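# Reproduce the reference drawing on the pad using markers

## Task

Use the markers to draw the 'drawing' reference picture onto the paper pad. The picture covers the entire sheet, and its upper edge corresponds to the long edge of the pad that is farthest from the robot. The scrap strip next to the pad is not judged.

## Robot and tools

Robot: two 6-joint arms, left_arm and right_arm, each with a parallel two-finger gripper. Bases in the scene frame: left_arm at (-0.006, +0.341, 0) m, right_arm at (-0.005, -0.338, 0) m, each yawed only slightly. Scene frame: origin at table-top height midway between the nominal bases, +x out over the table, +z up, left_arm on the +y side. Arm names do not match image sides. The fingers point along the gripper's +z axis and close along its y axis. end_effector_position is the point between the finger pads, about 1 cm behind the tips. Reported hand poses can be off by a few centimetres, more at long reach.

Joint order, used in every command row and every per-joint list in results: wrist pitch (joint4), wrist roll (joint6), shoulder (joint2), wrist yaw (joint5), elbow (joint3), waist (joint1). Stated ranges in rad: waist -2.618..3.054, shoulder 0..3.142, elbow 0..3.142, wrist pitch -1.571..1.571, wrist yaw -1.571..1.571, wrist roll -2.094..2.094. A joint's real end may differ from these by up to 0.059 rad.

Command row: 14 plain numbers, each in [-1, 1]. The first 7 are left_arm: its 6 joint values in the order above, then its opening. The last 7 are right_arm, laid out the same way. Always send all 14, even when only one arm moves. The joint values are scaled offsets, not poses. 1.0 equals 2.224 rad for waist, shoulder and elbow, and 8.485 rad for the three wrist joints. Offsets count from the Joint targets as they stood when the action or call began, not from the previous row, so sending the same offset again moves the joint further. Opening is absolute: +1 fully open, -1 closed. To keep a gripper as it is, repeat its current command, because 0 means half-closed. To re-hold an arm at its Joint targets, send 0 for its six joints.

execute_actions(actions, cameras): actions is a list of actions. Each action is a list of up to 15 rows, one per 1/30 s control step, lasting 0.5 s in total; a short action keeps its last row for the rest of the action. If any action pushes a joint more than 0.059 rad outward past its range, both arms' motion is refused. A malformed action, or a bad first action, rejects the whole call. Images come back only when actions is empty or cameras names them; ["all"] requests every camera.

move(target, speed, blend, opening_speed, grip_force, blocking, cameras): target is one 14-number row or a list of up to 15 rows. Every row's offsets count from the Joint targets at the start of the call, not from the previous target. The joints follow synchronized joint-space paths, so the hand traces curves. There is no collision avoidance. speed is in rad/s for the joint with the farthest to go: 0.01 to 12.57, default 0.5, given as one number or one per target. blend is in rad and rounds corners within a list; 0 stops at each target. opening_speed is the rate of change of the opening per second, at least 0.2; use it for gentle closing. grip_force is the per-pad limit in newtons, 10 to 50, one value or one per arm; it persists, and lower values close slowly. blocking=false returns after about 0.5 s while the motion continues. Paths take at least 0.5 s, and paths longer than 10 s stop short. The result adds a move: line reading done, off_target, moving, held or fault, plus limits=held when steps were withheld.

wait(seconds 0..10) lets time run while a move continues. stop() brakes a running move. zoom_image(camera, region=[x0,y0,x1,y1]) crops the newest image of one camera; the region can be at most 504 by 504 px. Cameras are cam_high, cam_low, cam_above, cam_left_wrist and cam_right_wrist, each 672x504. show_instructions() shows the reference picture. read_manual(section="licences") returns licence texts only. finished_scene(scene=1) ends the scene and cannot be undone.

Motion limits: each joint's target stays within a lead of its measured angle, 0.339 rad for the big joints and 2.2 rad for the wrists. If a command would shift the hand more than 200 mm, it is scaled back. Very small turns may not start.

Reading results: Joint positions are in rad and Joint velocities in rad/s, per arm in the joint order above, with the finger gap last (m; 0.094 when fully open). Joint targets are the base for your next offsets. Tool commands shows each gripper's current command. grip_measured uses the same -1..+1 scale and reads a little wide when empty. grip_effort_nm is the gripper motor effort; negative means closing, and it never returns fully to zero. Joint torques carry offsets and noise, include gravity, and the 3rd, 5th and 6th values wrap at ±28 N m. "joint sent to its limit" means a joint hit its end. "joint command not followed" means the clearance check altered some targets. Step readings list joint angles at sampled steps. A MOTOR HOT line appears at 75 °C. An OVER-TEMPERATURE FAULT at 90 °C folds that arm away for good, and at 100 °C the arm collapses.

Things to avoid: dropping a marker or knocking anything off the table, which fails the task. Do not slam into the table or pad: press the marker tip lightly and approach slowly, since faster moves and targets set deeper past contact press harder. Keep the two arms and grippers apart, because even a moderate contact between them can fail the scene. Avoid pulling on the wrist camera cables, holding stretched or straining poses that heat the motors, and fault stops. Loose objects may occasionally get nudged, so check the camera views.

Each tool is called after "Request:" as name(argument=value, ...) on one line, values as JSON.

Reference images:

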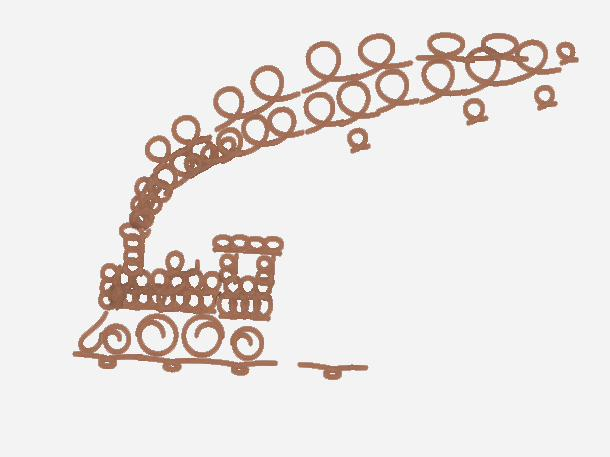

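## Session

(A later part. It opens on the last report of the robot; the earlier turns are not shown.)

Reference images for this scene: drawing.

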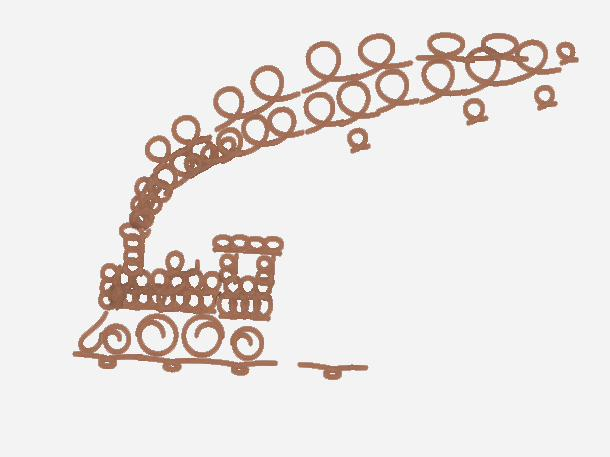

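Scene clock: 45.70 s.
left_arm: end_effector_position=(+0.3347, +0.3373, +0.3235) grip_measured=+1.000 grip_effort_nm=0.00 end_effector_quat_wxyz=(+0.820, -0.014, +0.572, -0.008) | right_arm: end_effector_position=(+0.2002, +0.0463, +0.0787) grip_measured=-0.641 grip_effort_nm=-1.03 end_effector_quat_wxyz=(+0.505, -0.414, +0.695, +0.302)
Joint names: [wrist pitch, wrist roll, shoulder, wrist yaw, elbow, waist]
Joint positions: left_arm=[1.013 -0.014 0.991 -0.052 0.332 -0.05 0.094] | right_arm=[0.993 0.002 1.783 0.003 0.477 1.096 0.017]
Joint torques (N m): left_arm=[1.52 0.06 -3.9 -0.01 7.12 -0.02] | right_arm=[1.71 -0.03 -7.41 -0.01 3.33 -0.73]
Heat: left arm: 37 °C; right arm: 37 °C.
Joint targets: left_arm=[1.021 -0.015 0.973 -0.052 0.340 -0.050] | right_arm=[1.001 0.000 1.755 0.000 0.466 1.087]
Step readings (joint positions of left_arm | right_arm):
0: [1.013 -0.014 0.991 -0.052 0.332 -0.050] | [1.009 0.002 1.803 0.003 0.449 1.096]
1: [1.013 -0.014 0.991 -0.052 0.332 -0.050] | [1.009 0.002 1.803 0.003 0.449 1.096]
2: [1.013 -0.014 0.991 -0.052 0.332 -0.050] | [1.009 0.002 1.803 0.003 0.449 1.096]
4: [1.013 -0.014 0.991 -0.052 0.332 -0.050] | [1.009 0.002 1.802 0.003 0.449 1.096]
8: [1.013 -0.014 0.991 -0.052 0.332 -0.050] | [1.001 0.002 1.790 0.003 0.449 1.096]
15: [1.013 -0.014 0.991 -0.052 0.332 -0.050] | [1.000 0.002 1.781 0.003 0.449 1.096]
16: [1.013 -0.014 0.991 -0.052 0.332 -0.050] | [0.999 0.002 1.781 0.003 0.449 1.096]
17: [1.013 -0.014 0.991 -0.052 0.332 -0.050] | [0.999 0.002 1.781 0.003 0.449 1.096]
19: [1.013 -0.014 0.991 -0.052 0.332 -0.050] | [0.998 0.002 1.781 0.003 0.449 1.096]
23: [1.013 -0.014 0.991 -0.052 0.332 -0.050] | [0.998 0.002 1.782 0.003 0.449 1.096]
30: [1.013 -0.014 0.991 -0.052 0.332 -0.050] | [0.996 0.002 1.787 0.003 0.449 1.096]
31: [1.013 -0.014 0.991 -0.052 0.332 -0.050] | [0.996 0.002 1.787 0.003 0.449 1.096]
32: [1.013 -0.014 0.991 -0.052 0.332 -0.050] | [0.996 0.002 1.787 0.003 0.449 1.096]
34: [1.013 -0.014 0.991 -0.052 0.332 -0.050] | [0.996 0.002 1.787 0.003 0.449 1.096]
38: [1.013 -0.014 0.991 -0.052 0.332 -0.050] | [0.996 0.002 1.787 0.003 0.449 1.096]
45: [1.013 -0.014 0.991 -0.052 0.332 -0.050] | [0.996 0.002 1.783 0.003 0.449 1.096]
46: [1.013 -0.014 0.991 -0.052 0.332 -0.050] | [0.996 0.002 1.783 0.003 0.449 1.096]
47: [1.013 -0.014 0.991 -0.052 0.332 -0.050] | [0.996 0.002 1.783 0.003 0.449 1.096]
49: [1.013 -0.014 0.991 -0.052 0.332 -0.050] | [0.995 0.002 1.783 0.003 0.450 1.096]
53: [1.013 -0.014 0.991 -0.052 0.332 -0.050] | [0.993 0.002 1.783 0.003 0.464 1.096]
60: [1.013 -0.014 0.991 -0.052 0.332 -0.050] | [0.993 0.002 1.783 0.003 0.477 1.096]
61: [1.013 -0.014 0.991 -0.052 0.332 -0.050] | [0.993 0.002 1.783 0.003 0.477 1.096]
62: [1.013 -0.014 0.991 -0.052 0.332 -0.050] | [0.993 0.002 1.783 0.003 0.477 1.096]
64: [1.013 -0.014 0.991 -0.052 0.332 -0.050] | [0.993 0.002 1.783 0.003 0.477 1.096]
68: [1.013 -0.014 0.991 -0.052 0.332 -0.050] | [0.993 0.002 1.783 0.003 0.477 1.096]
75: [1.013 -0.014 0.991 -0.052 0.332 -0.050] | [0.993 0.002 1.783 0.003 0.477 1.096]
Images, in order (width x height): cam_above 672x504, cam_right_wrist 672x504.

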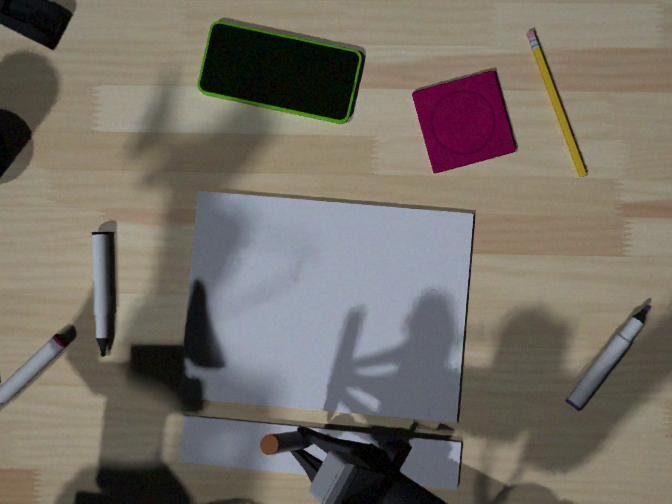

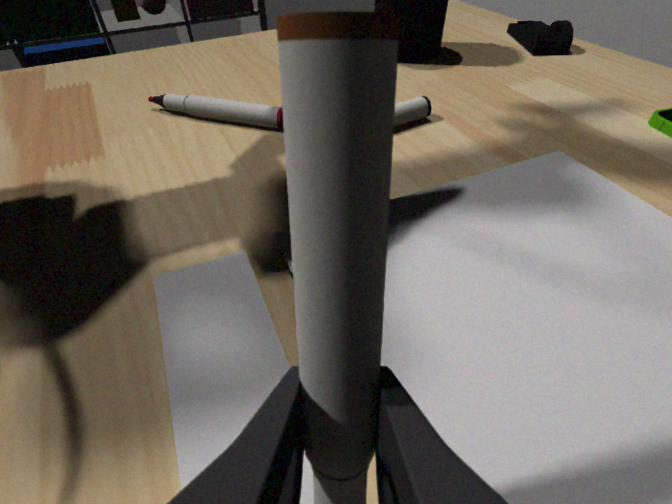

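Request:
move(target=[[0,0,0,0,0,0,1,0,0,0,0,-0.02743,0,-1],[0,0,0,0,0,0,1,0,0,0.0045,0,-0.0072,0.01575,-1],[0,0,0,0,0,0,1,0,0,0.02342,0,-0.00475,0.01575,-1],[0,0,0,0,0,0,1,0,0,0.03144,0,0.00475,0.00765,-1],[0,0,0,0,0,0,1,0,0,0.03712,0,0.01148,0.00317,-1],[0,0,0,0,0,0,1,0,0,0.02318,0,-0.0056,-0.00317,-1],[0,0,0,0,0,0,1,0,0,0.0175,0,-0.01233,-0.00765,-1],[0,0,0,0,0,0,1,0,0,0.00948,0,-0.02183,0.00045,-1],[0,0,0,0,0,0,1,0,0,0.0038,0,-0.02856,0.00493,-1],[0,0,0,0,0,0,1,0,0,0.01774,0,-0.01148,0.01127,-1],[0,0,0,0,0,0,1,0,0,0.02342,0,-0.00475,0.01575,-1],[0,0,0,0,0,0,1,0,0,0.03144,0,0.00475,0.00765,-1],[0,0,0,0,0,0,1,0,0,-0.0136,0,0.00475,0.00765,-1]], blend=[0.003,0.003,0.003,0.003,0.003,0.003,0.003,0.003,0.003,0.003,0.003,0.003,0], speed=[0.3,0.3,0.1,0.1,0.1,0.1,0.1,0.1,0.1,0.1,0.1,0.1,0.3], cameras=["cam_above"])

Scene clock: 57.67 s.
left_arm: end_effector_position=(+0.3347, +0.3373, +0.3235) grip_measured=+1.000 grip_effort_nm=0.00 end_effector_quat_wxyz=(+0.820, -0.014, +0.572, -0.008) | right_arm: end_effector_position=(+0.1922, +0.0452, +0.0863) grip_measured=-0.641 grip_effort_nm=-1.03 end_effector_quat_wxyz=(+0.509, -0.417, +0.687, +0.309)
Joint names: [wrist pitch, wrist roll, shoulder, wrist yaw, elbow, waist]
Joint positions: left_arm=[1.013 -0.014 0.991 -0.052 0.332 -0.05 0.094] | right_arm=[0.995 0.002 1.748 0.004 0.456 1.112 0.017]
Joint torques (N m): left_arm=[1.5 0.07 -3.79 -0.01 7.1 -0.08] | right_arm=[1.69 -0.03 -6.79 -0.03 6.23 -0.65]
Heat: left arm: 37 °C; right arm: 38 °C.
Joint targets: left_arm=[1.021 -0.015 0.973 -0.052 0.340 -0.050] | right_arm=[1.000 0.000 1.725 0.001 0.476 1.104]
move: done
Images, in order (width x height): cam_above 672x504.

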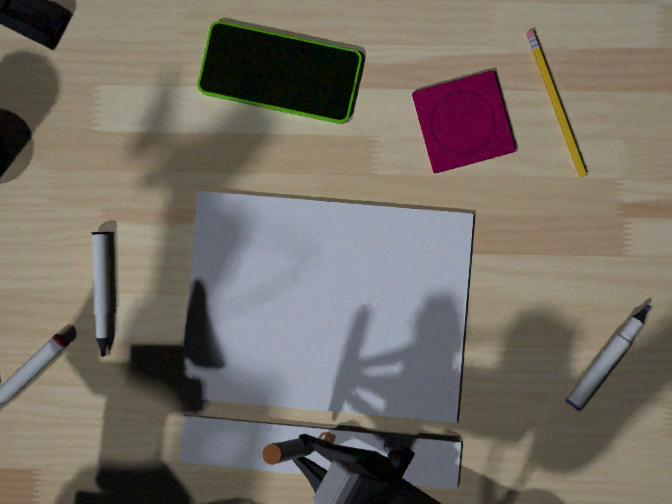

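Request:
move(target=[0,0,0,0,0,0,1,0,0,-0.11,0,0,-0.09,-1], speed=0.6, cameras=["cam_above"])

Request:
zoom_image(camera="cam_above", region=[170, 400, 470, 500])

Scene clock: 58.73 s.
left_arm: end_effector_position=(+0.3347, +0.3373, +0.3235) grip_measured=+1.000 grip_effort_nm=0.00 end_effector_quat_wxyz=(+0.820, -0.014, +0.572, -0.008) | right_arm: end_effector_position=(+0.2635, -0.0072, +0.1876) grip_measured=-0.641 grip_effort_nm=-1.03 end_effector_quat_wxyz=(+0.622, -0.310, +0.656, +0.295)
Joint names: [wrist pitch, wrist roll, shoulder, wrist yaw, elbow, waist]
Joint positions: left_arm=[1.013 -0.014 0.991 -0.052 0.332 -0.05 0.094] | right_arm=[0.988 0.002 1.496 0.005 0.456 0.906 0.017]
Joint torques (N m): left_arm=[1.49 0.06 -3.73 -0.03 7.04 -0.13] | right_arm=[1.78 -0.03 -5.26 -0.04 7.34 -0.16]
Heat: left arm: 37 °C; right arm: 38 °C.
Joint targets: left_arm=[1.021 -0.015 0.973 -0.052 0.340 -0.050] | right_arm=[1.001 0.000 1.480 0.001 0.476 0.904]
move: done
Images, in order (width x height): cam_above 672x504.

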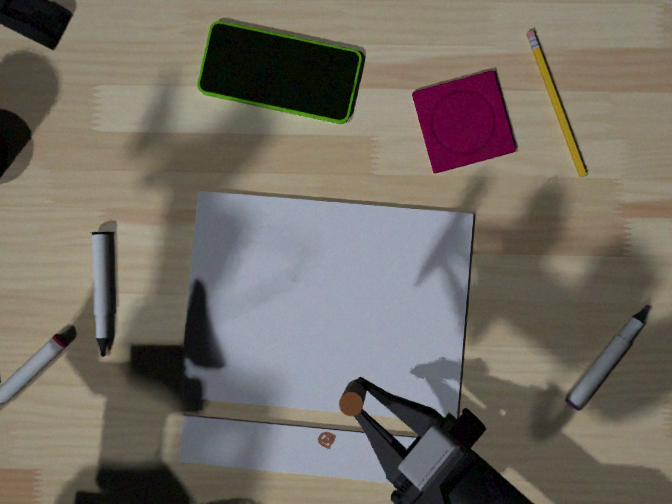

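Scaled by 1.680 from the camera's 672x504 image, which has a finer 960x720 frame.

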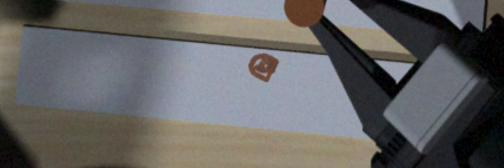

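Request:
zoom_image(camera="cam_above", region=[296, 414, 356, 464])

Scaled by 8.400 from the camera's 672x504 image, which has a finer 960x720 frame.

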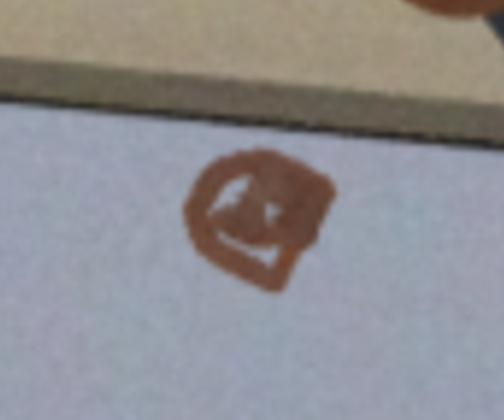

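Request:
move(target=[[0,0,0,0,0,0,1,0,0,0.26665,0,0.1851,0.13,-1],[0,0,0,0,0,0,1,0,0,0.29491,0,0.2110,0.14958,-1],[0,0,0,0,0,0,1,0,0,0.31491,0,0.2110,0.14958,-1],[0,0,0,0,0,0,1,0,0,0.32233,0,0.22144,0.14148,-1],[0,0,0,0,0,0,1,0,0,0.32758,0,0.22882,0.13806,-1],[0,0,0,0,0,0,1,0,0,0.31364,0,0.21122,0.13324,-1],[0,0,0,0,0,0,1,0,0,0.30839,0,0.20384,0.12982,-1],[0,0,0,0,0,0,1,0,0,0.30097,0,0.1934,0.13792,-1],[0,0,0,0,0,0,1,0,0,0.29572,0,0.18602,0.14134,-1],[0,0,0,0,0,0,1,0,0,0.30966,0,0.20362,0.14616,-1],[0,0,0,0,0,0,1,0,0,0.31491,0,0.2110,0.14958,-1],[0,0,0,0,0,0,1,0,0,0.32233,0,0.22144,0.14148,-1],[0,0,0,0,0,0,1,0,0,0.27733,0,0.22144,0.14148,-1]], blend=[0.05,0.01,0.002,0.002,0.002,0.002,0.002,0.002,0.002,0.002,0.002,0.002,0], speed=[0.6,0.3,0.15,0.1,0.1,0.1,0.1,0.1,0.1,0.1,0.1,0.1,0.3], blocking=false, cameras=[])

Request:
wait(seconds=1.2, cameras=[])

Request:
wait(seconds=0.2, cameras=[])

Request:
wait(seconds=0.2, cameras=[])

Request:
wait(seconds=0.2, cameras=[])

Request:
wait(seconds=0.2, cameras=[])

Request:
wait(seconds=0.2, cameras=[])

Request:
wait(seconds=0.2, cameras=[])

Request:
wait(seconds=0.2, cameras=[])

Request:
wait(seconds=0.2, cameras=[])

Request:
wait(seconds=0.2, cameras=[])

Request:
wait(seconds=0.2, cameras=[])

Request:
wait(seconds=3, cameras=["cam_above"])

Scene clock: 66.20 s.
left_arm: end_effector_position=(+0.3347, +0.3373, +0.3235) grip_measured=+1.000 grip_effort_nm=0.00 end_effector_quat_wxyz=(+0.820, -0.014, +0.572, -0.008) | right_arm: end_effector_position=(+0.2511, +0.0543, +0.1598) grip_measured=-0.641 grip_effort_nm=-1.03 end_effector_quat_wxyz=(+0.586, -0.353, +0.658, +0.316)
Joint names: [wrist pitch, wrist roll, shoulder, wrist yaw, elbow, waist]
Joint positions: left_arm=[1.013 -0.014 0.991 -0.052 0.332 -0.05 0.094] | right_arm=[0.988 0.002 1.707 0.006 0.604 1.009 0.017]
Joint velocities: left_arm=[within noise] | right_arm=[0.037 -0.022 0.574 -0.007 0.374 0.305 0]
Joint torques (N m): left_arm=[1.51 0.03 -3.75 -0.02 6.97 0.01] | right_arm=[1.8 -0.03 -5.38 -0.05 8.03 0.36]
Heat: left arm: 37 °C; right arm: 39 °C.
Joint targets: left_arm=[1.021 -0.015 0.973 -0.052 0.340 -0.050] | right_arm=[1.001 0.000 1.743 0.001 0.659 1.032]
Tool commands: left_gripper/opening=+1.0 right_gripper/opening=-1.0
move: running; path passed 0 of 13 targets; blend cut to 0.0314 rad at target 1; right_arm: the shoulder is farthest, 0.390 rad from its target
No camera images: "cameras" was empty.

Scene clock: 67.40 s.
left_arm: end_effector_position=(+0.3347, +0.3373, +0.3235) grip_measured=+1.000 grip_effort_nm=0.00 end_effector_quat_wxyz=(+0.820, -0.014, +0.572, -0.008) | right_arm: end_effector_position=(+0.1833, +0.1784, +0.0677) grip_measured=-0.641 grip_effort_nm=-1.03 end_effector_quat_wxyz=(+0.510, -0.448, +0.643, +0.355)
Joint names: [wrist pitch, wrist roll, shoulder, wrist yaw, elbow, waist]
Joint positions: left_arm=[1.013 -0.014 0.991 -0.052 0.332 -0.05 0.094] | right_arm=[1.006 0.002 2.17 0.004 0.934 1.237 0.017]
Joint velocities: left_arm=[within noise] | right_arm=[0.081 -0.051 0.076 -0.007 0.095 -0.007 0.001]
Joint torques (N m): left_arm=[1.49 0.03 -3.9 -0.03 7.01 -0.12] | right_arm=[1.53 -0.02 -7.06 -0.04 6.38 -0.96]
Heat: left arm: 37 °C; right arm: 39 °C.
Joint targets: left_arm=[1.021 -0.015 0.973 -0.052 0.340 -0.050] | right_arm=[1.000 0.000 2.191 0.001 0.960 1.226]
Tool commands: left_gripper/opening=+1.0 right_gripper/opening=-1.0
earlier move: running; path passed 3 of 13 targets; blend cut to 0.0314 rad at target 1; right_arm: the shoulder is farthest, 0.073 rad from its target
wait: 1.20 s; no rest
No camera images: "cameras" was empty.

Scene clock: 67.60 s.
left_arm: end_effector_position=(+0.3347, +0.3373, +0.3235) grip_measured=+1.000 grip_effort_nm=0.00 end_effector_quat_wxyz=(+0.820, -0.014, +0.572, -0.008) | right_arm: end_effector_position=(+0.1905, +0.1809, +0.0681) grip_measured=-0.641 grip_effort_nm=-1.03 end_effector_quat_wxyz=(+0.514, -0.443, +0.644, +0.354)
Joint names: [wrist pitch, wrist roll, shoulder, wrist yaw, elbow, waist]
Joint positions: left_arm=[1.013 -0.014 0.991 -0.052 0.332 -0.05 0.094] | right_arm=[1.009 0.002 2.185 0.004 0.954 1.227 0.017]
Joint velocities: left_arm=[within noise] | right_arm=[0.051 -0.051 0.061 -0.022 0.11 -0.085 -0.001]
Joint torques (N m): left_arm=[1.51 0.06 -3.93 -0.02 7.01 -0.14] | right_arm=[1.56 -0.03 -7.3 -0.03 6.42 -0.77]
Heat: left arm: 37 °C; right arm: 39 °C.
Joint targets: left_arm=[1.021 -0.015 0.973 -0.052 0.340 -0.050] | right_arm=[1.000 0.000 2.205 0.001 0.980 1.214]
Tool commands: left_gripper/opening=+1.0 right_gripper/opening=-1.0
earlier move: running; path passed 4 of 13 targets; blend cut to 0.0314 rad at target 1; right_arm: the shoulder is farthest, 0.088 rad from its target
wait: 0.20 s; no rest
No camera images: "cameras" was empty.

Scene clock: 67.80 s.
left_arm: end_effector_position=(+0.3347, +0.3373, +0.3235) grip_measured=+1.000 grip_effort_nm=0.00 end_effector_quat_wxyz=(+0.820, -0.014, +0.572, -0.008) | right_arm: end_effector_position=(+0.1963, +0.1808, +0.0683) grip_measured=-0.641 grip_effort_nm=-1.03 end_effector_quat_wxyz=(+0.517, -0.439, +0.645, +0.353)
Joint names: [wrist pitch, wrist roll, shoulder, wrist yaw, elbow, waist]
Joint positions: left_arm=[1.013 -0.014 0.991 -0.052 0.332 -0.05 0.094] | right_arm=[1.009 0.002 2.191 0.004 0.963 1.217 0.017]
Joint torques (N m): left_arm=[1.47 0.03 -3.99 -0.01 6.99 -0.06] | right_arm=[1.58 -0.03 -7.88 -0.03 5.41 -0.7]
Heat: left arm: 37 °C; right arm: 39 °C.
Joint targets: left_arm=[1.021 -0.015 0.973 -0.052 0.340 -0.050] | right_arm=[1.001 0.000 2.198 0.001 0.971 1.207]
Tool commands: left_gripper/opening=+1.0 right_gripper/opening=-1.0
earlier move: running; path passed 5 of 13 targets; blend cut to 0.0314 rad at target 1; right_arm: the shoulder is farthest, 0.094 rad from its target
wait: 0.20 s; no rest
No camera images: "cameras" was empty.

Scene clock: 68.00 s.
left_arm: end_effector_position=(+0.3347, +0.3373, +0.3235) grip_measured=+1.000 grip_effort_nm=0.00 end_effector_quat_wxyz=(+0.820, -0.014, +0.572, -0.008) | right_arm: end_effector_position=(+0.1981, +0.1801, +0.0683) grip_measured=-0.641 grip_effort_nm=-1.03 end_effector_quat_wxyz=(+0.517, -0.438, +0.646, +0.352)
Joint names: [wrist pitch, wrist roll, shoulder, wrist yaw, elbow, waist]
Joint positions: left_arm=[1.013 -0.014 0.991 -0.052 0.332 -0.05 0.094] | right_arm=[1.009 0.002 2.191 0.004 0.963 1.213 0.017]
Joint torques (N m): left_arm=[1.48 0.04 -3.93 -0.04 6.98 0.02] | right_arm=[1.58 -0.03 -9.01 -0.03 3.7 -0.92]
Heat: left arm: 37 °C; right arm: 39 °C.
Joint targets: left_arm=[1.021 -0.015 0.973 -0.052 0.340 -0.050] | right_arm=[1.001 0.000 2.182 0.001 0.951 1.202]
Tool commands: left_gripper/opening=+1.0 right_gripper/opening=-1.0
earlier move: running; path passed 5 of 13 targets; blend cut to 0.0314 rad at target 1; right_arm: the shoulder is farthest, 0.094 rad from its target
wait: 0.20 s; no rest
No camera images: "cameras" was empty.

Scene clock: 68.20 s.
left_arm: end_effector_position=(+0.3347, +0.3373, +0.3235) grip_measured=+1.000 grip_effort_nm=0.00 end_effector_quat_wxyz=(+0.820, -0.014, +0.572, -0.008) | right_arm: end_effector_position=(+0.2009, +0.1771, +0.0673) grip_measured=-0.641 grip_effort_nm=-1.03 end_effector_quat_wxyz=(+0.518, -0.436, +0.647, +0.350)
Joint names: [wrist pitch, wrist roll, shoulder, wrist yaw, elbow, waist]
Joint positions: left_arm=[1.013 -0.014 0.991 -0.052 0.332 -0.05 0.094] | right_arm=[1.018 0.002 2.191 0.003 0.954 1.206 0.017]
Joint velocities: left_arm=[within noise] | right_arm=[0.168 -0.11 -0.027 0.081 -0.061 -0.046 0]
Joint torques (N m): left_arm=[1.54 0.01 -3.89 -0.06 7.2 -0.01] | right_arm=[1.37 -0.03 -10.02 -0.01 2.95 -0.85]
Heat: left arm: 37 °C; right arm: 39 °C.
Joint targets: left_arm=[1.021 -0.015 0.973 -0.052 0.340 -0.050] | right_arm=[1.001 0.000 2.167 0.001 0.932 1.193]
Tool commands: left_gripper/opening=+1.0 right_gripper/opening=-1.0
earlier move: running; path passed 6 of 13 targets; blend cut to 0.0314 rad at target 1; right_arm: the shoulder is farthest, 0.094 rad from its target
wait: 0.20 s; no rest
No camera images: "cameras" was empty.

Scene clock: 68.40 s.
left_arm: end_effector_position=(+0.3347, +0.3373, +0.3235) grip_measured=+1.000 grip_effort_nm=0.00 end_effector_quat_wxyz=(+0.820, -0.014, +0.572, -0.008) | right_arm: end_effector_position=(+0.2005, +0.1728, +0.0675) grip_measured=-0.641 grip_effort_nm=-1.03 end_effector_quat_wxyz=(+0.519, -0.435, +0.648, +0.349)
Joint names: [wrist pitch, wrist roll, shoulder, wrist yaw, elbow, waist]
Joint positions: left_arm=[1.013 -0.014 0.991 -0.052 0.332 -0.05 0.094] | right_arm=[1.026 0.002 2.18 0.003 0.935 1.204 0.017]
Joint velocities: left_arm=[within noise] | right_arm=[-0.022 -0.066 -0.076 -0.007 -0.11 -0.017 -0.001]
Joint torques (N m): left_arm=[1.5 0.06 -3.85 -0.03 7.01 -0.03] | right_arm=[1.42 -0.04 -9.94 -0.02 3.14 0.24]
Heat: left arm: 37 °C; right arm: 39 °C.
Joint targets: left_arm=[1.021 -0.015 0.973 -0.052 0.340 -0.050] | right_arm=[1.000 0.000 2.153 0.001 0.912 1.207]
Tool commands: left_gripper/opening=+1.0 right_gripper/opening=-1.0
earlier move: running; path passed 7 of 13 targets; blend cut to 0.0314 rad at target 1; right_arm: the shoulder is farthest, 0.084 rad from its target
wait: 0.20 s; no rest
No camera images: "cameras" was empty.

Scene clock: 68.60 s.
left_arm: end_effector_position=(+0.3347, +0.3373, +0.3235) grip_measured=+1.000 grip_effort_nm=0.00 end_effector_quat_wxyz=(+0.820, -0.014, +0.572, -0.008) | right_arm: end_effector_position=(+0.1960, +0.1695, +0.0674) grip_measured=-0.641 grip_effort_nm=-1.03 end_effector_quat_wxyz=(+0.516, -0.438, +0.648, +0.350)
Joint names: [wrist pitch, wrist roll, shoulder, wrist yaw, elbow, waist]
Joint positions: left_arm=[1.013 -0.014 0.991 -0.052 0.332 -0.05 0.094] | right_arm=[1.026 0.002 2.166 0.003 0.915 1.209 0.017]
Joint velocities: left_arm=[within noise] | right_arm=[-0.11 -0.022 -0.071 -0.022 -0.085 0.056 -0.001]
Joint torques (N m): left_arm=[1.51 0.03 -3.9 -0.01 6.99 -0.01] | right_arm=[1.43 -0.03 -9.95 -0.02 3.11 0.46]
Heat: left arm: 37 °C; right arm: 39 °C.
Joint targets: left_arm=[1.021 -0.015 0.973 -0.052 0.340 -0.050] | right_arm=[1.000 0.000 2.139 0.001 0.892 1.218]
Tool commands: left_gripper/opening=+1.0 right_gripper/opening=-1.0
earlier move: running; path passed 8 of 13 targets; blend cut to 0.0314 rad at target 1; right_arm: the shoulder is farthest, 0.070 rad from its target
wait: 0.20 s; no rest
No camera images: "cameras" was empty.

Scene clock: 68.80 s.
left_arm: end_effector_position=(+0.3347, +0.3373, +0.3235) grip_measured=+1.000 grip_effort_nm=0.00 end_effector_quat_wxyz=(+0.820, -0.014, +0.572, -0.008) | right_arm: end_effector_position=(+0.1936, +0.1694, +0.0674) grip_measured=-0.641 grip_effort_nm=-1.03 end_effector_quat_wxyz=(+0.515, -0.439, +0.647, +0.350)
Joint names: [wrist pitch, wrist roll, shoulder, wrist yaw, elbow, waist]
Joint positions: left_arm=[1.013 -0.014 0.991 -0.052 0.332 -0.05 0.094] | right_arm=[1.026 0.002 2.163 0.003 0.911 1.214 0.017]
Joint torques (N m): left_arm=[1.51 0.04 -4.07 -0.06 7.09 -0.1] | right_arm=[1.43 -0.03 -8.87 -0.02 4.38 0.83]
Heat: left arm: 37 °C; right arm: 39 °C.
Joint targets: left_arm=[1.021 -0.015 0.973 -0.052 0.340 -0.050] | right_arm=[1.000 0.000 2.153 0.001 0.909 1.223]
Tool commands: left_gripper/opening=+1.0 right_gripper/opening=-1.0
earlier move: running; path passed 9 of 13 targets; blend cut to 0.0314 rad at target 1; right_arm: the shoulder is farthest, 0.066 rad from its target
wait: 0.20 s; no rest
No camera images: "cameras" was empty.

Scene clock: 69.00 s.
left_arm: end_effector_position=(+0.3347, +0.3373, +0.3235) grip_measured=+1.000 grip_effort_nm=0.00 end_effector_quat_wxyz=(+0.820, -0.014, +0.572, -0.008) | right_arm: end_effector_position=(+0.1924, +0.1699, +0.0674) grip_measured=-0.641 grip_effort_nm=-1.03 end_effector_quat_wxyz=(+0.515, -0.440, +0.647, +0.351)
Joint names: [wrist pitch, wrist roll, shoulder, wrist yaw, elbow, waist]
Joint positions: left_arm=[1.013 -0.014 0.991 -0.052 0.332 -0.05 0.094] | right_arm=[1.026 0.002 2.163 0.004 0.911 1.216 0.017]
Joint torques (N m): left_arm=[1.53 0.03 -3.86 -0.05 7.02 -0.02] | right_arm=[1.43 -0.02 -7.73 -0.04 6.16 0.9]
Heat: left arm: 37 °C; right arm: 39 °C.
Joint targets: left_arm=[1.021 -0.015 0.973 -0.052 0.340 -0.050] | right_arm=[1.000 0.000 2.169 0.001 0.929 1.229]
Tool commands: left_gripper/opening=+1.0 right_gripper/opening=-1.0
earlier move: running; path passed 9 of 13 targets; blend cut to 0.0314 rad at target 1; right_arm: the shoulder is farthest, 0.066 rad from its target
wait: 0.20 s; no rest
No camera images: "cameras" was empty.

Scene clock: 69.20 s.
left_arm: end_effector_position=(+0.3347, +0.3373, +0.3235) grip_measured=+1.000 grip_effort_nm=0.00 end_effector_quat_wxyz=(+0.820, -0.014, +0.572, -0.008) | right_arm: end_effector_position=(+0.1886, +0.1737, +0.0684) grip_measured=-0.641 grip_effort_nm=-1.03 end_effector_quat_wxyz=(+0.514, -0.442, +0.644, +0.353)
Joint names: [wrist pitch, wrist roll, shoulder, wrist yaw, elbow, waist]
Joint positions: left_arm=[1.013 -0.014 0.991 -0.052 0.332 -0.05 0.094] | right_arm=[1.024 0.002 2.167 0.005 0.92 1.225 0.017]
Joint velocities: left_arm=[within noise] | right_arm=[0.007 -0.007 0.056 -0.066 0.09 0.037 0.001]
Joint torques (N m): left_arm=[1.53 0.04 -3.93 0 7.13 -0.02] | right_arm=[1.47 -0.03 -7.35 -0.04 6.72 0.55]
Heat: left arm: 37 °C; right arm: 39 °C.
Joint targets: left_arm=[1.021 -0.015 0.973 -0.052 0.340 -0.050] | right_arm=[1.000 0.000 2.183 0.001 0.949 1.234]
Tool commands: left_gripper/opening=+1.0 right_gripper/opening=-1.0
earlier move: running; path passed 11 of 13 targets; blend cut to 0.0314 rad at target 1; right_arm: the shoulder is farthest, 0.070 rad from its target
wait: 0.20 s; no rest
No camera images: "cameras" was empty.

Scene clock: 69.40 s.
left_arm: end_effector_position=(+0.3347, +0.3373, +0.3235) grip_measured=+1.000 grip_effort_nm=0.00 end_effector_quat_wxyz=(+0.820, -0.014, +0.572, -0.008) | right_arm: end_effector_position=(+0.1898, +0.1780, +0.0687) grip_measured=-0.641 grip_effort_nm=-1.03 end_effector_quat_wxyz=(+0.516, -0.441, +0.642, +0.355)
Joint names: [wrist pitch, wrist roll, shoulder, wrist yaw, elbow, waist]
Joint positions: left_arm=[1.013 -0.014 0.991 -0.052 0.332 -0.05 0.094] | right_arm=[1.024 0.002 2.18 0.005 0.939 1.226 0.017]
Joint velocities: left_arm=[within noise] | right_arm=[-0.007 -0.022 0.076 -0.007 0.085 -0.002 0.001]
Joint torques (N m): left_arm=[1.53 0.04 -3.96 -0.02 7.01 -0.05] | right_arm=[1.45 -0.02 -7.32 -0.05 6.64 -0.65]
Heat: left arm: 37 °C; right arm: 39 °C.
Joint targets: left_arm=[1.021 -0.015 0.973 -0.052 0.340 -0.050] | right_arm=[1.001 0.000 2.197 0.001 0.968 1.219]
Tool commands: left_gripper/opening=+1.0 right_gripper/opening=-1.0
earlier move: running; path passed 11 of 13 targets; blend cut to 0.0314 rad at target 1; right_arm: the shoulder is farthest, 0.084 rad from its target
wait: 0.20 s; no rest
No camera images: "cameras" was empty.

Scene clock: 70.27 s.
left_arm: end_effector_position=(+0.3347, +0.3373, +0.3235) grip_measured=+1.000 grip_effort_nm=0.00 end_effector_quat_wxyz=(+0.820, -0.014, +0.572, -0.008) | right_arm: end_effector_position=(+0.1905, +0.1798, +0.0909) grip_measured=-0.641 grip_effort_nm=-1.03 end_effector_quat_wxyz=(+0.525, -0.437, +0.635, +0.361)
Joint names: [wrist pitch, wrist roll, shoulder, wrist yaw, elbow, waist]
Joint positions: left_arm=[1.013 -0.014 0.991 -0.052 0.332 -0.05 0.094] | right_arm=[0.995 0.002 2.129 0.005 0.945 1.226 0.017]
Joint torques (N m): left_arm=[1.52 0.05 -3.82 -0.03 7.16 -0.09] | right_arm=[1.71 -0.02 -10.58 -0.04 7.05 -0.65]
Heat: left arm: 37 °C; right arm: 39 °C.
Joint targets: left_arm=[1.021 -0.015 0.973 -0.052 0.340 -0.050] | right_arm=[1.001 0.000 2.097 0.001 0.969 1.219]
Tool commands: left_gripper/opening=+1.0 right_gripper/opening=-1.0
earlier move: done; blend cut to 0.0314 rad at target 1
wait: 0.87 of 3 s (the move ended)
Images, in order (width x height): cam_above 672x504.

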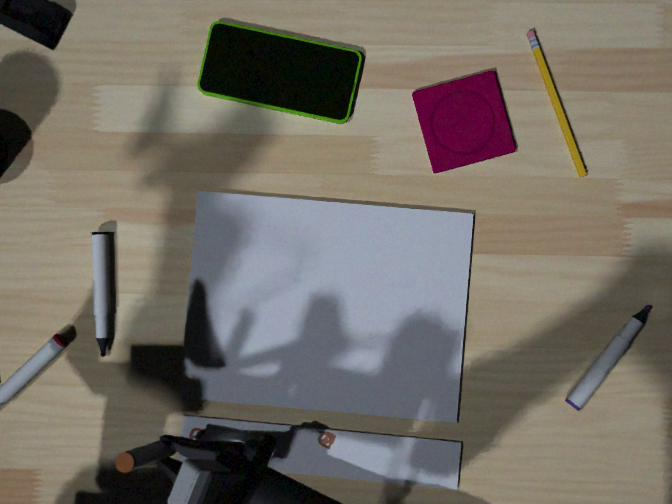

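Request:
move(target=[0,0,0,0,0,0,1,0,0,-0.1,0,-0.1,-0.16,-1], speed=0.6, cameras=["cam_above"])

Request:
zoom_image(camera="cam_above", region=[170, 400, 350, 500])

Scene clock: 72.57 s.
left_arm: end_effector_position=(+0.3347, +0.3373, +0.3235) grip_measured=+1.000 grip_effort_nm=0.00 end_effector_quat_wxyz=(+0.820, -0.014, +0.572, -0.008) | right_arm: end_effector_position=(+0.3338, +0.0410, +0.1275) grip_measured=-0.641 grip_effort_nm=-1.03 end_effector_quat_wxyz=(+0.591, -0.309, +0.697, +0.263)
Joint names: [wrist pitch, wrist roll, shoulder, wrist yaw, elbow, waist]
Joint positions: left_arm=[1.013 -0.014 0.991 -0.052 0.332 -0.05 0.094] | right_arm=[0.99 0.002 1.907 0.006 0.754 0.858 0.017]
Joint torques (N m): left_arm=[1.5 0.02 -3.89 -0.03 7.01 -0.05] | right_arm=[1.76 -0.02 -9.22 -0.05 4.4 0.38]
Heat: left arm: 37 °C; right arm: 39 °C.
Joint targets: left_arm=[1.021 -0.015 0.973 -0.052 0.340 -0.050] | right_arm=[1.001 0.000 1.875 0.001 0.747 0.863]
move: done
Images, in order (width x height): cam_above 672x504.

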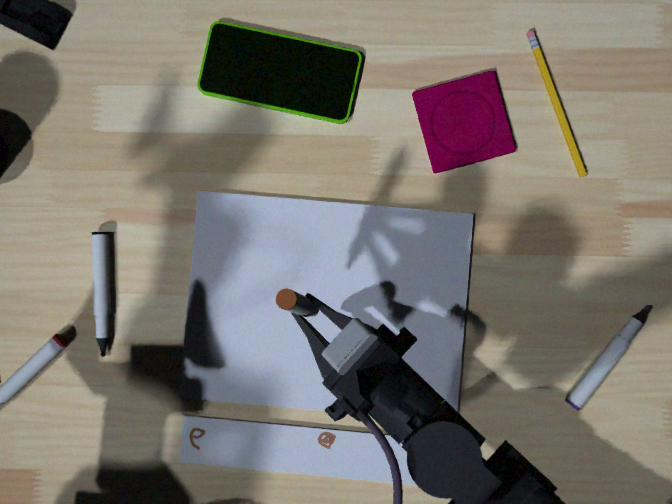

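Scaled by 2.800 from the camera's 672x504 image, which has a finer 960x720 frame.

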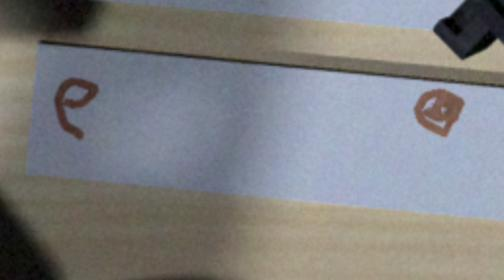

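Request:
zoom_image(camera="cam_above", region=[176, 414, 226, 464])

Scaled by 10.080 from the camera's 672x504 image, which has a finer 960x720 frame.

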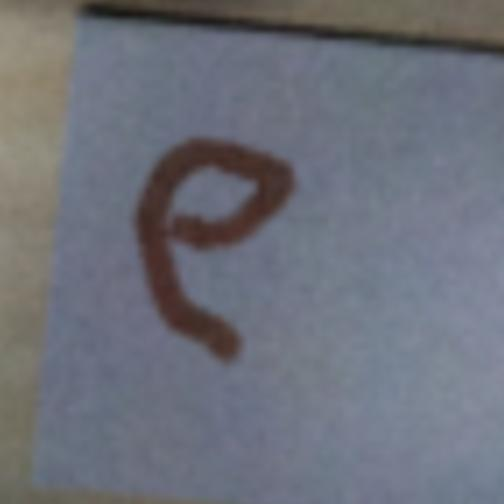

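Request:
zoom_image(camera="cam_above", region=[180, 176, 220, 206])

Request:
zoom_image(camera="cam_above", region=[452, 196, 492, 226])

Request:
zoom_image(camera="cam_above", region=[438, 404, 478, 434])

Request:
zoom_image(camera="cam_above", region=[164, 384, 204, 414])

Scaled by 12.600 from the camera's 672x504 image, which has a finer 960x720 frame.

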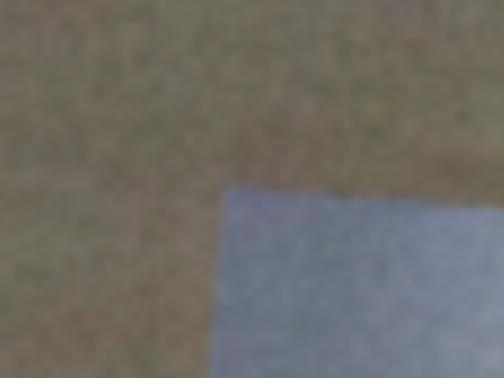

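Scaled by 12.600 from the camera's 672x504 image, which has a finer 960x720 frame.

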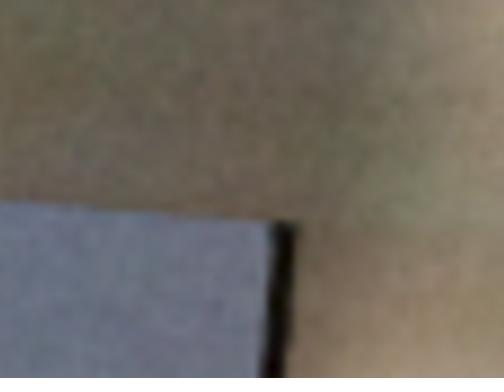

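Scaled by 12.600 from the camera's 672x504 image, which has a finer 960x720 frame.

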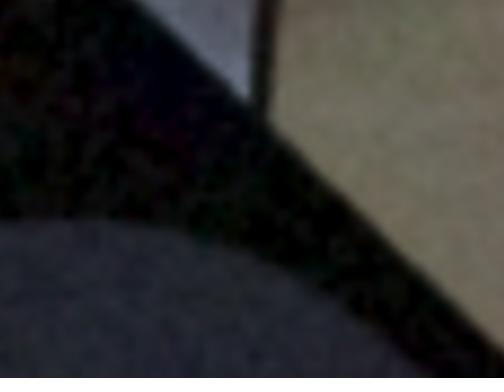

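Scaled by 12.600 from the camera's 672x504 image, which has a finer 960x720 frame.

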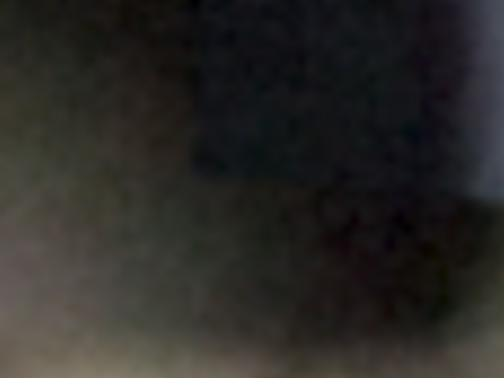

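Request:
move(target=[[0,0,0,0,0,0,1,0,0,0.13,0,0.123,0.042,-1],[0,0,0,0,0,0,1,0,0,0.14045,0,0.13336,0.04807,-1],[0,0,0,0,0,0,1,0,0,0.16745,0,0.13336,0.04807,-1]], blend=[0.01,0.005,0], speed=[0.5,0.15,0.2], cameras=[])

Scene clock: 79.73 s.
left_arm: end_effector_position=(+0.3347, +0.3373, +0.3235) grip_measured=+1.000 grip_effort_nm=0.00 end_effector_quat_wxyz=(+0.820, -0.014, +0.572, -0.008) | right_arm: end_effector_position=(+0.3263, +0.1259, +0.0688) grip_measured=-0.641 grip_effort_nm=-1.03 end_effector_quat_wxyz=(+0.563, -0.353, +0.690, +0.288)
Joint names: [wrist pitch, wrist roll, shoulder, wrist yaw, elbow, waist]
Joint positions: left_arm=[1.013 -0.014 0.991 -0.052 0.332 -0.05 0.094] | right_arm=[1.006 0.002 2.231 0.006 1.022 0.967 0.017]
Joint torques (N m): left_arm=[1.5 0.09 -3.97 0.01 7.05 -0.05] | right_arm=[1.6 -0.02 -7.57 -0.05 6.63 0.16]
Heat: left arm: 38 °C; right arm: 40 °C.
Joint targets: left_arm=[1.021 -0.015 0.973 -0.052 0.340 -0.050] | right_arm=[1.001 0.000 2.247 0.001 1.043 0.970]
move: done
No camera images: "cameras" was empty.

Request:
move(target=[[0,0,0,0,0,0,1,0,0,-0.027,0,0,0,-1],[0,0,0,0,0,0,1,0,0,-0.03838,0,-0.04664,0.02745,-1],[0,0,0,0,0,0,1,0,0,-0.03838,0,-0.01664,0.03745,-1],[0,0,0,0,0,0,1,0,0,-0.01138,0,-0.01664,0.03745,-1]], blend=[0.01,0.01,0.005,0], speed=[0.4,0.3,0.15,0.2], cameras=[])

Scene clock: 82.17 s.
left_arm: end_effector_position=(+0.3347, +0.3373, +0.3235) grip_measured=+1.000 grip_effort_nm=0.00 end_effector_quat_wxyz=(+0.820, -0.014, +0.572, -0.008) | right_arm: end_effector_position=(+0.2842, +0.1435, +0.0684) grip_measured=-0.641 grip_effort_nm=-1.03 end_effector_quat_wxyz=(+0.547, -0.381, +0.679, +0.308)
Joint names: [wrist pitch, wrist roll, shoulder, wrist yaw, elbow, waist]
Joint positions: left_arm=[1.013 -0.014 0.991 -0.052 0.332 -0.05 0.094] | right_arm=[1.008 0.002 2.206 0.007 0.985 1.047 0.017]
Joint torques (N m): left_arm=[1.53 0.05 -3.86 -0.03 7.12 -0.02] | right_arm=[1.59 -0.02 -7.39 -0.05 6.58 0.5]
Heat: left arm: 38 °C; right arm: 40 °C.
Joint targets: left_arm=[1.021 -0.015 0.973 -0.052 0.340 -0.050] | right_arm=[1.001 0.000 2.222 0.001 1.006 1.053]
move: done
No camera images: "cameras" was empty.

Request:
move(target=[[0,0,0,0,0,0,1,0,0,-0.045,0,0,0,-1],[0,0,0,0,0,0,1,0,0,-0.1935,0,-0.21326,-0.0675,-1],[0,0,0,0,0,0,1,0,0,-0.1685,0,-0.18826,-0.05427,-1],[0,0,0,0,0,0,1,0,0,-0.13849,0,-0.18826,-0.05427,-1]], blend=[0.01,0.005,0.005,0], speed=[0.4,0.5,0.15,0.2], cameras=["cam_above"])

Scene clock: 85.27 s.
left_arm: end_effector_position=(+0.3347, +0.3373, +0.3235) grip_measured=+1.000 grip_effort_nm=0.00 end_effector_quat_wxyz=(+0.820, -0.014, +0.572, -0.008) | right_arm: end_effector_position=(+0.2770, +0.0245, +0.0650) grip_measured=-0.641 grip_effort_nm=-1.03 end_effector_quat_wxyz=(+0.525, -0.355, +0.730, +0.255)
Joint names: [wrist pitch, wrist roll, shoulder, wrist yaw, elbow, waist]
Joint positions: left_arm=[1.013 -0.014 0.991 -0.052 0.332 -0.05 0.094] | right_arm=[1.008 0.002 1.9 0.006 0.57 0.927 0.017]
Joint torques (N m): left_arm=[1.5 0.04 -3.78 -0.02 6.91 -0.01] | right_arm=[1.58 -0.02 -5.01 -0.05 5.72 0.46]
Heat: left arm: 38 °C; right arm: 40 °C.
Joint targets: left_arm=[1.021 -0.015 0.973 -0.052 0.340 -0.050] | right_arm=[1.001 0.000 1.914 0.001 0.587 0.932]
move: done
Images, in order (width x height): cam_above 672x504.

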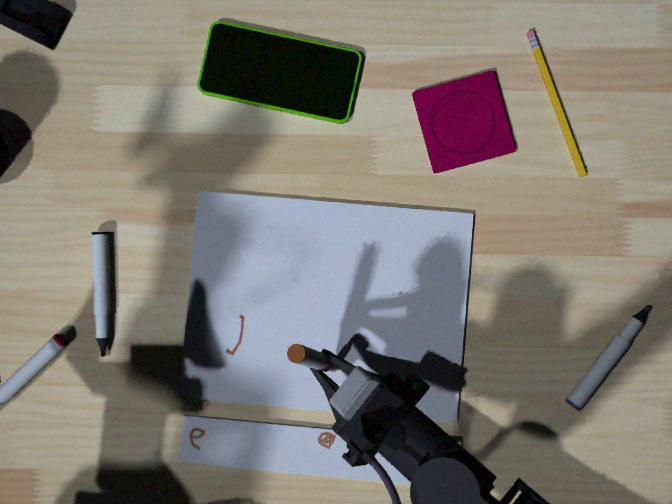

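Request:
zoom_image(camera="cam_above", region=[210, 300, 270, 370])

Scaled by 7.200 from the camera's 672x504 image, which has a finer 960x720 frame.

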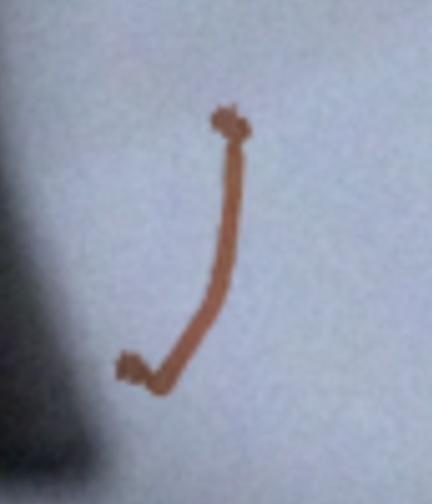

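Request:
move(target=[[0,0,0,0,0,0,1,0,0,-0.05,0,0,0,-1],[0,0,0,0,0,0,1,0,0,0.06774,0,0.1632,-0.1004,-1],[0,0,0,0,0,0,1,0,0,0.09774,0,0.1732,-0.09038,-1],[0,0,0,0,0,0,1,0,0,0.12774,0,0.1732,-0.09038,-1]], blend=[0.01,0.005,0.005,0], speed=[0.4,0.5,0.15,0.2], cameras=["cam_above"])

Request:
zoom_image(camera="cam_above", region=[210, 300, 350, 400])

Scene clock: 89.60 s.
left_arm: end_effector_position=(+0.3347, +0.3373, +0.3235) grip_measured=+1.000 grip_effort_nm=0.00 end_effector_quat_wxyz=(+0.820, -0.014, +0.572, -0.008) | right_arm: end_effector_position=(+0.4159, +0.0224, +0.0681) grip_measured=-0.641 grip_effort_nm=-1.03 end_effector_quat_wxyz=(+0.585, -0.269, +0.734, +0.215)
Joint names: [wrist pitch, wrist roll, shoulder, wrist yaw, elbow, waist]
Joint positions: left_arm=[1.013 -0.014 0.991 -0.052 0.332 -0.05 0.094] | right_arm=[1.006 0.002 2.182 0.006 0.952 0.725 0.017]
Joint torques (N m): left_arm=[1.52 0.04 -3.81 -0.02 7.05 -0.05] | right_arm=[1.6 -0.02 -7.19 -0.05 6.49 0.51]
Heat: left arm: 38 °C; right arm: 40 °C.
Joint targets: left_arm=[1.021 -0.015 0.973 -0.052 0.340 -0.050] | right_arm=[1.000 0.000 2.198 0.001 0.973 0.731]
move: done
Images, in order (width x height): cam_above 672x504.

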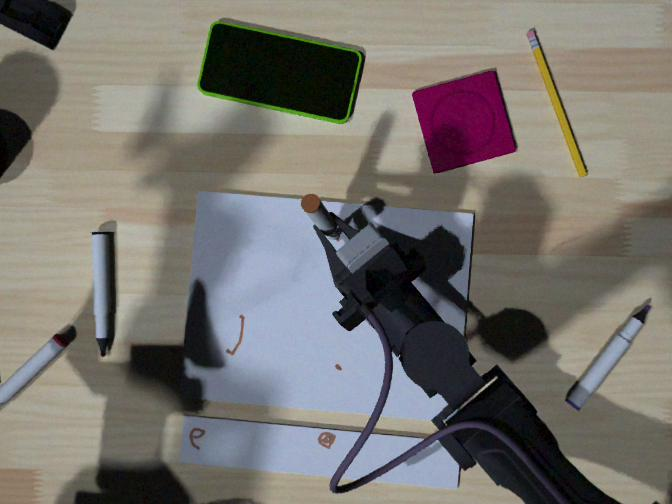

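Scaled by 3.600 from the camera's 672x504 image, which has a finer 960x720 frame.

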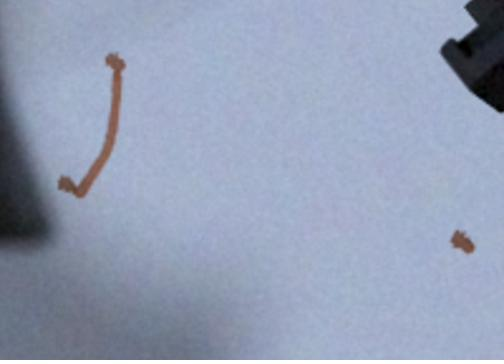

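Request:
move(target=[[0,0,0,0,0,0,1,0,0,-0.05,0,0,0,-1],[0,0,0,0,0,0,1,0,0,-0.13433,0,-0.11645,-0.063,-1],[0,0,0,0,0,0,1,0,0,-0.09933,0,-0.09645,-0.05301,-1],[0,0,0,0,0,0,1,0,0,-0.06933,0,-0.09645,-0.05301,-1]], blend=[0.01,0.005,0.005,0], speed=[0.4,0.5,0.15,0.2], cameras=["cam_above"])

Request:
zoom_image(camera="cam_above", region=[310, 200, 370, 250])

Scene clock: 92.30 s.
left_arm: end_effector_position=(+0.3347, +0.3373, +0.3235) grip_measured=+1.000 grip_effort_nm=0.00 end_effector_quat_wxyz=(+0.820, -0.014, +0.572, -0.008) | right_arm: end_effector_position=(+0.4126, -0.0580, +0.0664) grip_measured=-0.641 grip_effort_nm=-1.03 end_effector_quat_wxyz=(+0.574, -0.231, +0.766, +0.173)
Joint names: [wrist pitch, wrist roll, shoulder, wrist yaw, elbow, waist]
Joint positions: left_arm=[1.013 -0.014 0.991 -0.052 0.332 -0.05 0.094] | right_arm=[1.006 0.002 2.029 0.005 0.739 0.607 0.017]
Joint torques (N m): left_arm=[1.48 0.05 -3.77 -0.02 7.08 -0.05] | right_arm=[1.58 -0.02 -6.04 -0.03 6.04 0.5]
Heat: left arm: 38 °C; right arm: 40 °C.
Joint targets: left_arm=[1.021 -0.015 0.973 -0.052 0.340 -0.050] | right_arm=[1.001 0.000 2.044 0.001 0.758 0.613]
move: done
Images, in order (width x height): cam_above 672x504.

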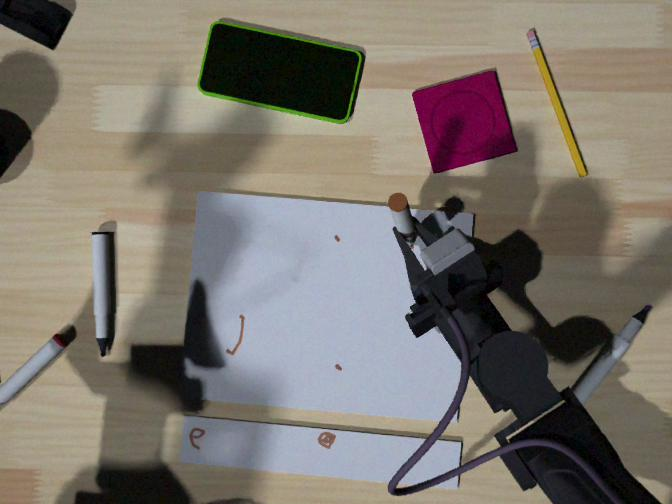

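Scaled by 8.400 from the camera's 672x504 image, which has a finer 960x720 frame.

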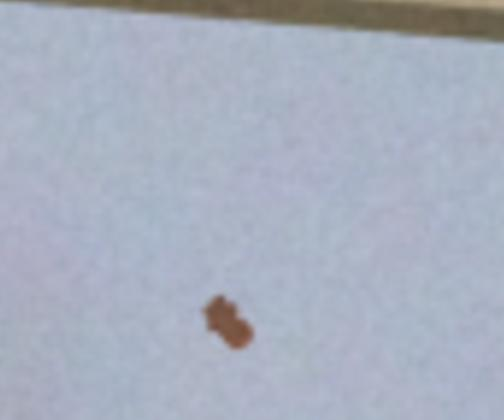

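Request:
move(target=[[0,0,0,0,0,0,1,0,0,-0.05,0,0,0,-1],[0,0,0,0,0,0,1,0,0,-0.2,0,0,-0.06,-1]], blend=[0.02,0], speed=0.5, cameras=["cam_above","cam_high"])

Request:
zoom_image(camera="cam_above", region=[320, 190, 480, 310])

Request:
zoom_image(camera="cam_above", region=[438, 404, 478, 434])

Scene clock: 95.60 s.
left_arm: end_effector_position=(+0.3347, +0.3373, +0.3235) grip_measured=+1.000 grip_effort_nm=0.00 end_effector_quat_wxyz=(+0.820, -0.014, +0.572, -0.008) | right_arm: end_effector_position=(+0.4271, -0.1202, +0.2599) grip_measured=-0.641 grip_effort_nm=-1.03 end_effector_quat_wxyz=(+0.725, -0.152, +0.649, +0.172)
Joint names: [wrist pitch, wrist roll, shoulder, wrist yaw, elbow, waist]
Joint positions: left_arm=[1.013 -0.014 0.991 -0.052 0.332 -0.05 0.094] | right_arm=[0.989 0.002 1.617 0.004 0.739 0.483 0.017]
Joint torques (N m): left_arm=[1.53 0.04 -3.86 -0.01 7.12 -0.1] | right_arm=[1.7 -0.02 -6.8 -0.03 7.68 -0.31]
Heat: left arm: 38 °C; right arm: 40 °C.
Joint targets: left_arm=[1.021 -0.015 0.973 -0.052 0.340 -0.050] | right_arm=[1.000 0.000 1.599 0.001 0.758 0.480]
move: done
Images, in order (width x height): cam_high 672x504, cam_above 672x504.

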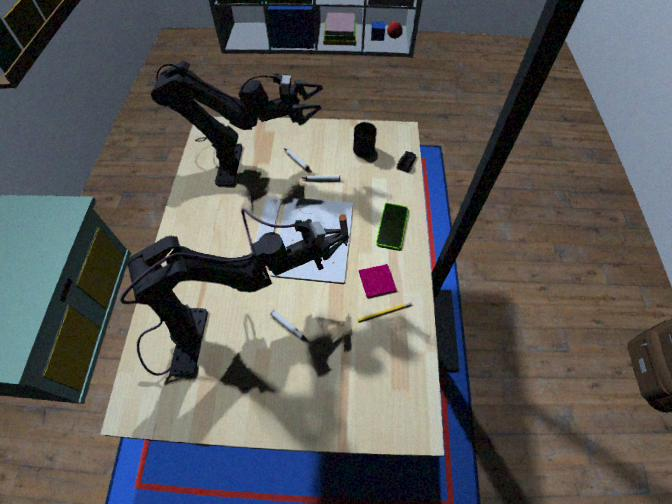

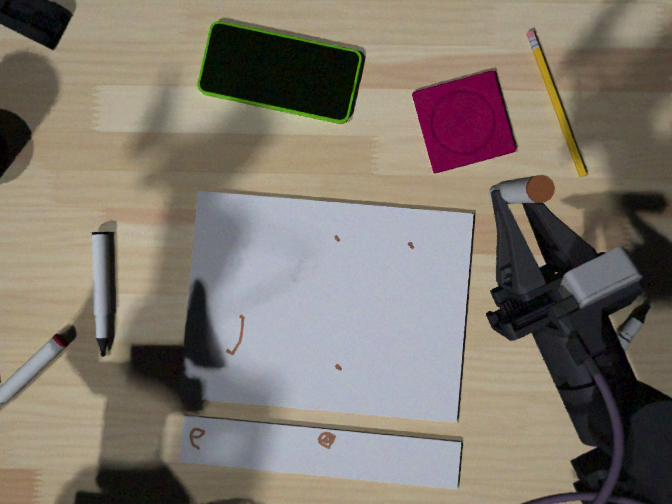

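Scaled by 3.150 from the camera's 672x504 image, which has a finer 960x720 frame.

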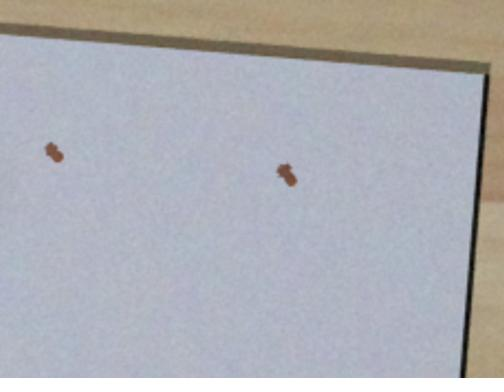

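Scaled by 12.600 from the camera's 672x504 image, which has a finer 960x720 frame.

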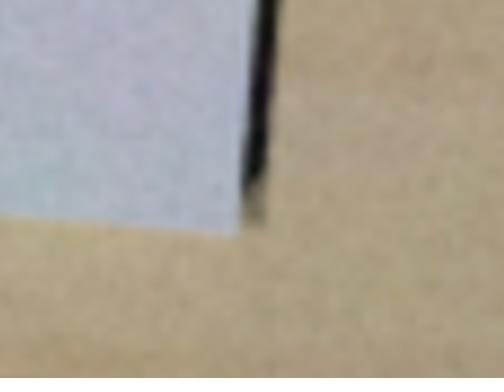

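Request:
move(target=[[0,0,0,0,0,0,1,0,0,0.13552,0,-0.04843,0.29676,-1],[0,0,0,0,0,0,1,0,0,0.14901,0,-0.02437,0.30391,-1],[0,0,0,0,0,0,1,0,0,0.18165,0,-0.02437,0.30391,-1]], blend=[0.01,0.005,0], speed=[0.7,0.2,0.2], cameras=[])

Request:
move(target=[0,0,0,0,0,0,1,0,0,0,0,0,0.0156,-1], speed=0.06, cameras=[])

Scene clock: 101.03 s.
left_arm: end_effector_position=(+0.3347, +0.3373, +0.3235) grip_measured=+1.000 grip_effort_nm=0.00 end_effector_quat_wxyz=(+0.820, -0.014, +0.572, -0.008) | right_arm: end_effector_position=(+0.2009, +0.1056, +0.0659) grip_measured=-0.641 grip_effort_nm=-1.03 end_effector_quat_wxyz=(+0.501, -0.432, +0.678, +0.320)
Joint names: [wrist pitch, wrist roll, shoulder, wrist yaw, elbow, waist]
Joint positions: left_arm=[1.013 -0.014 0.991 -0.052 0.332 -0.05 0.094] | right_arm=[1.006 0.001 1.989 0.001 0.686 1.151 0.017]
Joint torques (N m): left_arm=[1.48 0.01 -3.86 -0.02 6.95 -0.05] | right_arm=[1.6 -0.02 -5.74 0.01 5.94 0.4]
Heat: left arm: 38 °C; right arm: 40 °C.
Joint targets: left_arm=[1.021 -0.015 0.973 -0.052 0.340 -0.050] | right_arm=[1.000 0.000 2.003 0.001 0.704 1.156]
move: done
No camera images: "cameras" was empty.

Scene clock: 101.90 s.
left_arm: end_effector_position=(+0.3347, +0.3373, +0.3235) grip_measured=+1.000 grip_effort_nm=0.00 end_effector_quat_wxyz=(+0.820, -0.014, +0.572, -0.008) | right_arm: end_effector_position=(+0.1871, +0.1118, +0.0661) grip_measured=-0.641 grip_effort_nm=-1.03 end_effector_quat_wxyz=(+0.497, -0.441, +0.672, +0.327)
Joint names: [wrist pitch, wrist roll, shoulder, wrist yaw, elbow, waist]
Joint positions: left_arm=[1.013 -0.014 0.991 -0.052 0.332 -0.05 0.094] | right_arm=[1.008 0.001 1.989 0.004 0.686 1.183 0.017]
Joint torques (N m): left_arm=[1.46 0.03 -3.77 -0.02 7.19 -0.08] | right_arm=[1.58 -0.02 -5.78 -0.02 5.93 0.64]
Heat: left arm: 38 °C; right arm: 40 °C.
Joint targets: left_arm=[1.021 -0.015 0.973 -0.052 0.340 -0.050] | right_arm=[1.001 0.000 2.003 0.001 0.704 1.191]
move: done
No camera images: "cameras" was empty.


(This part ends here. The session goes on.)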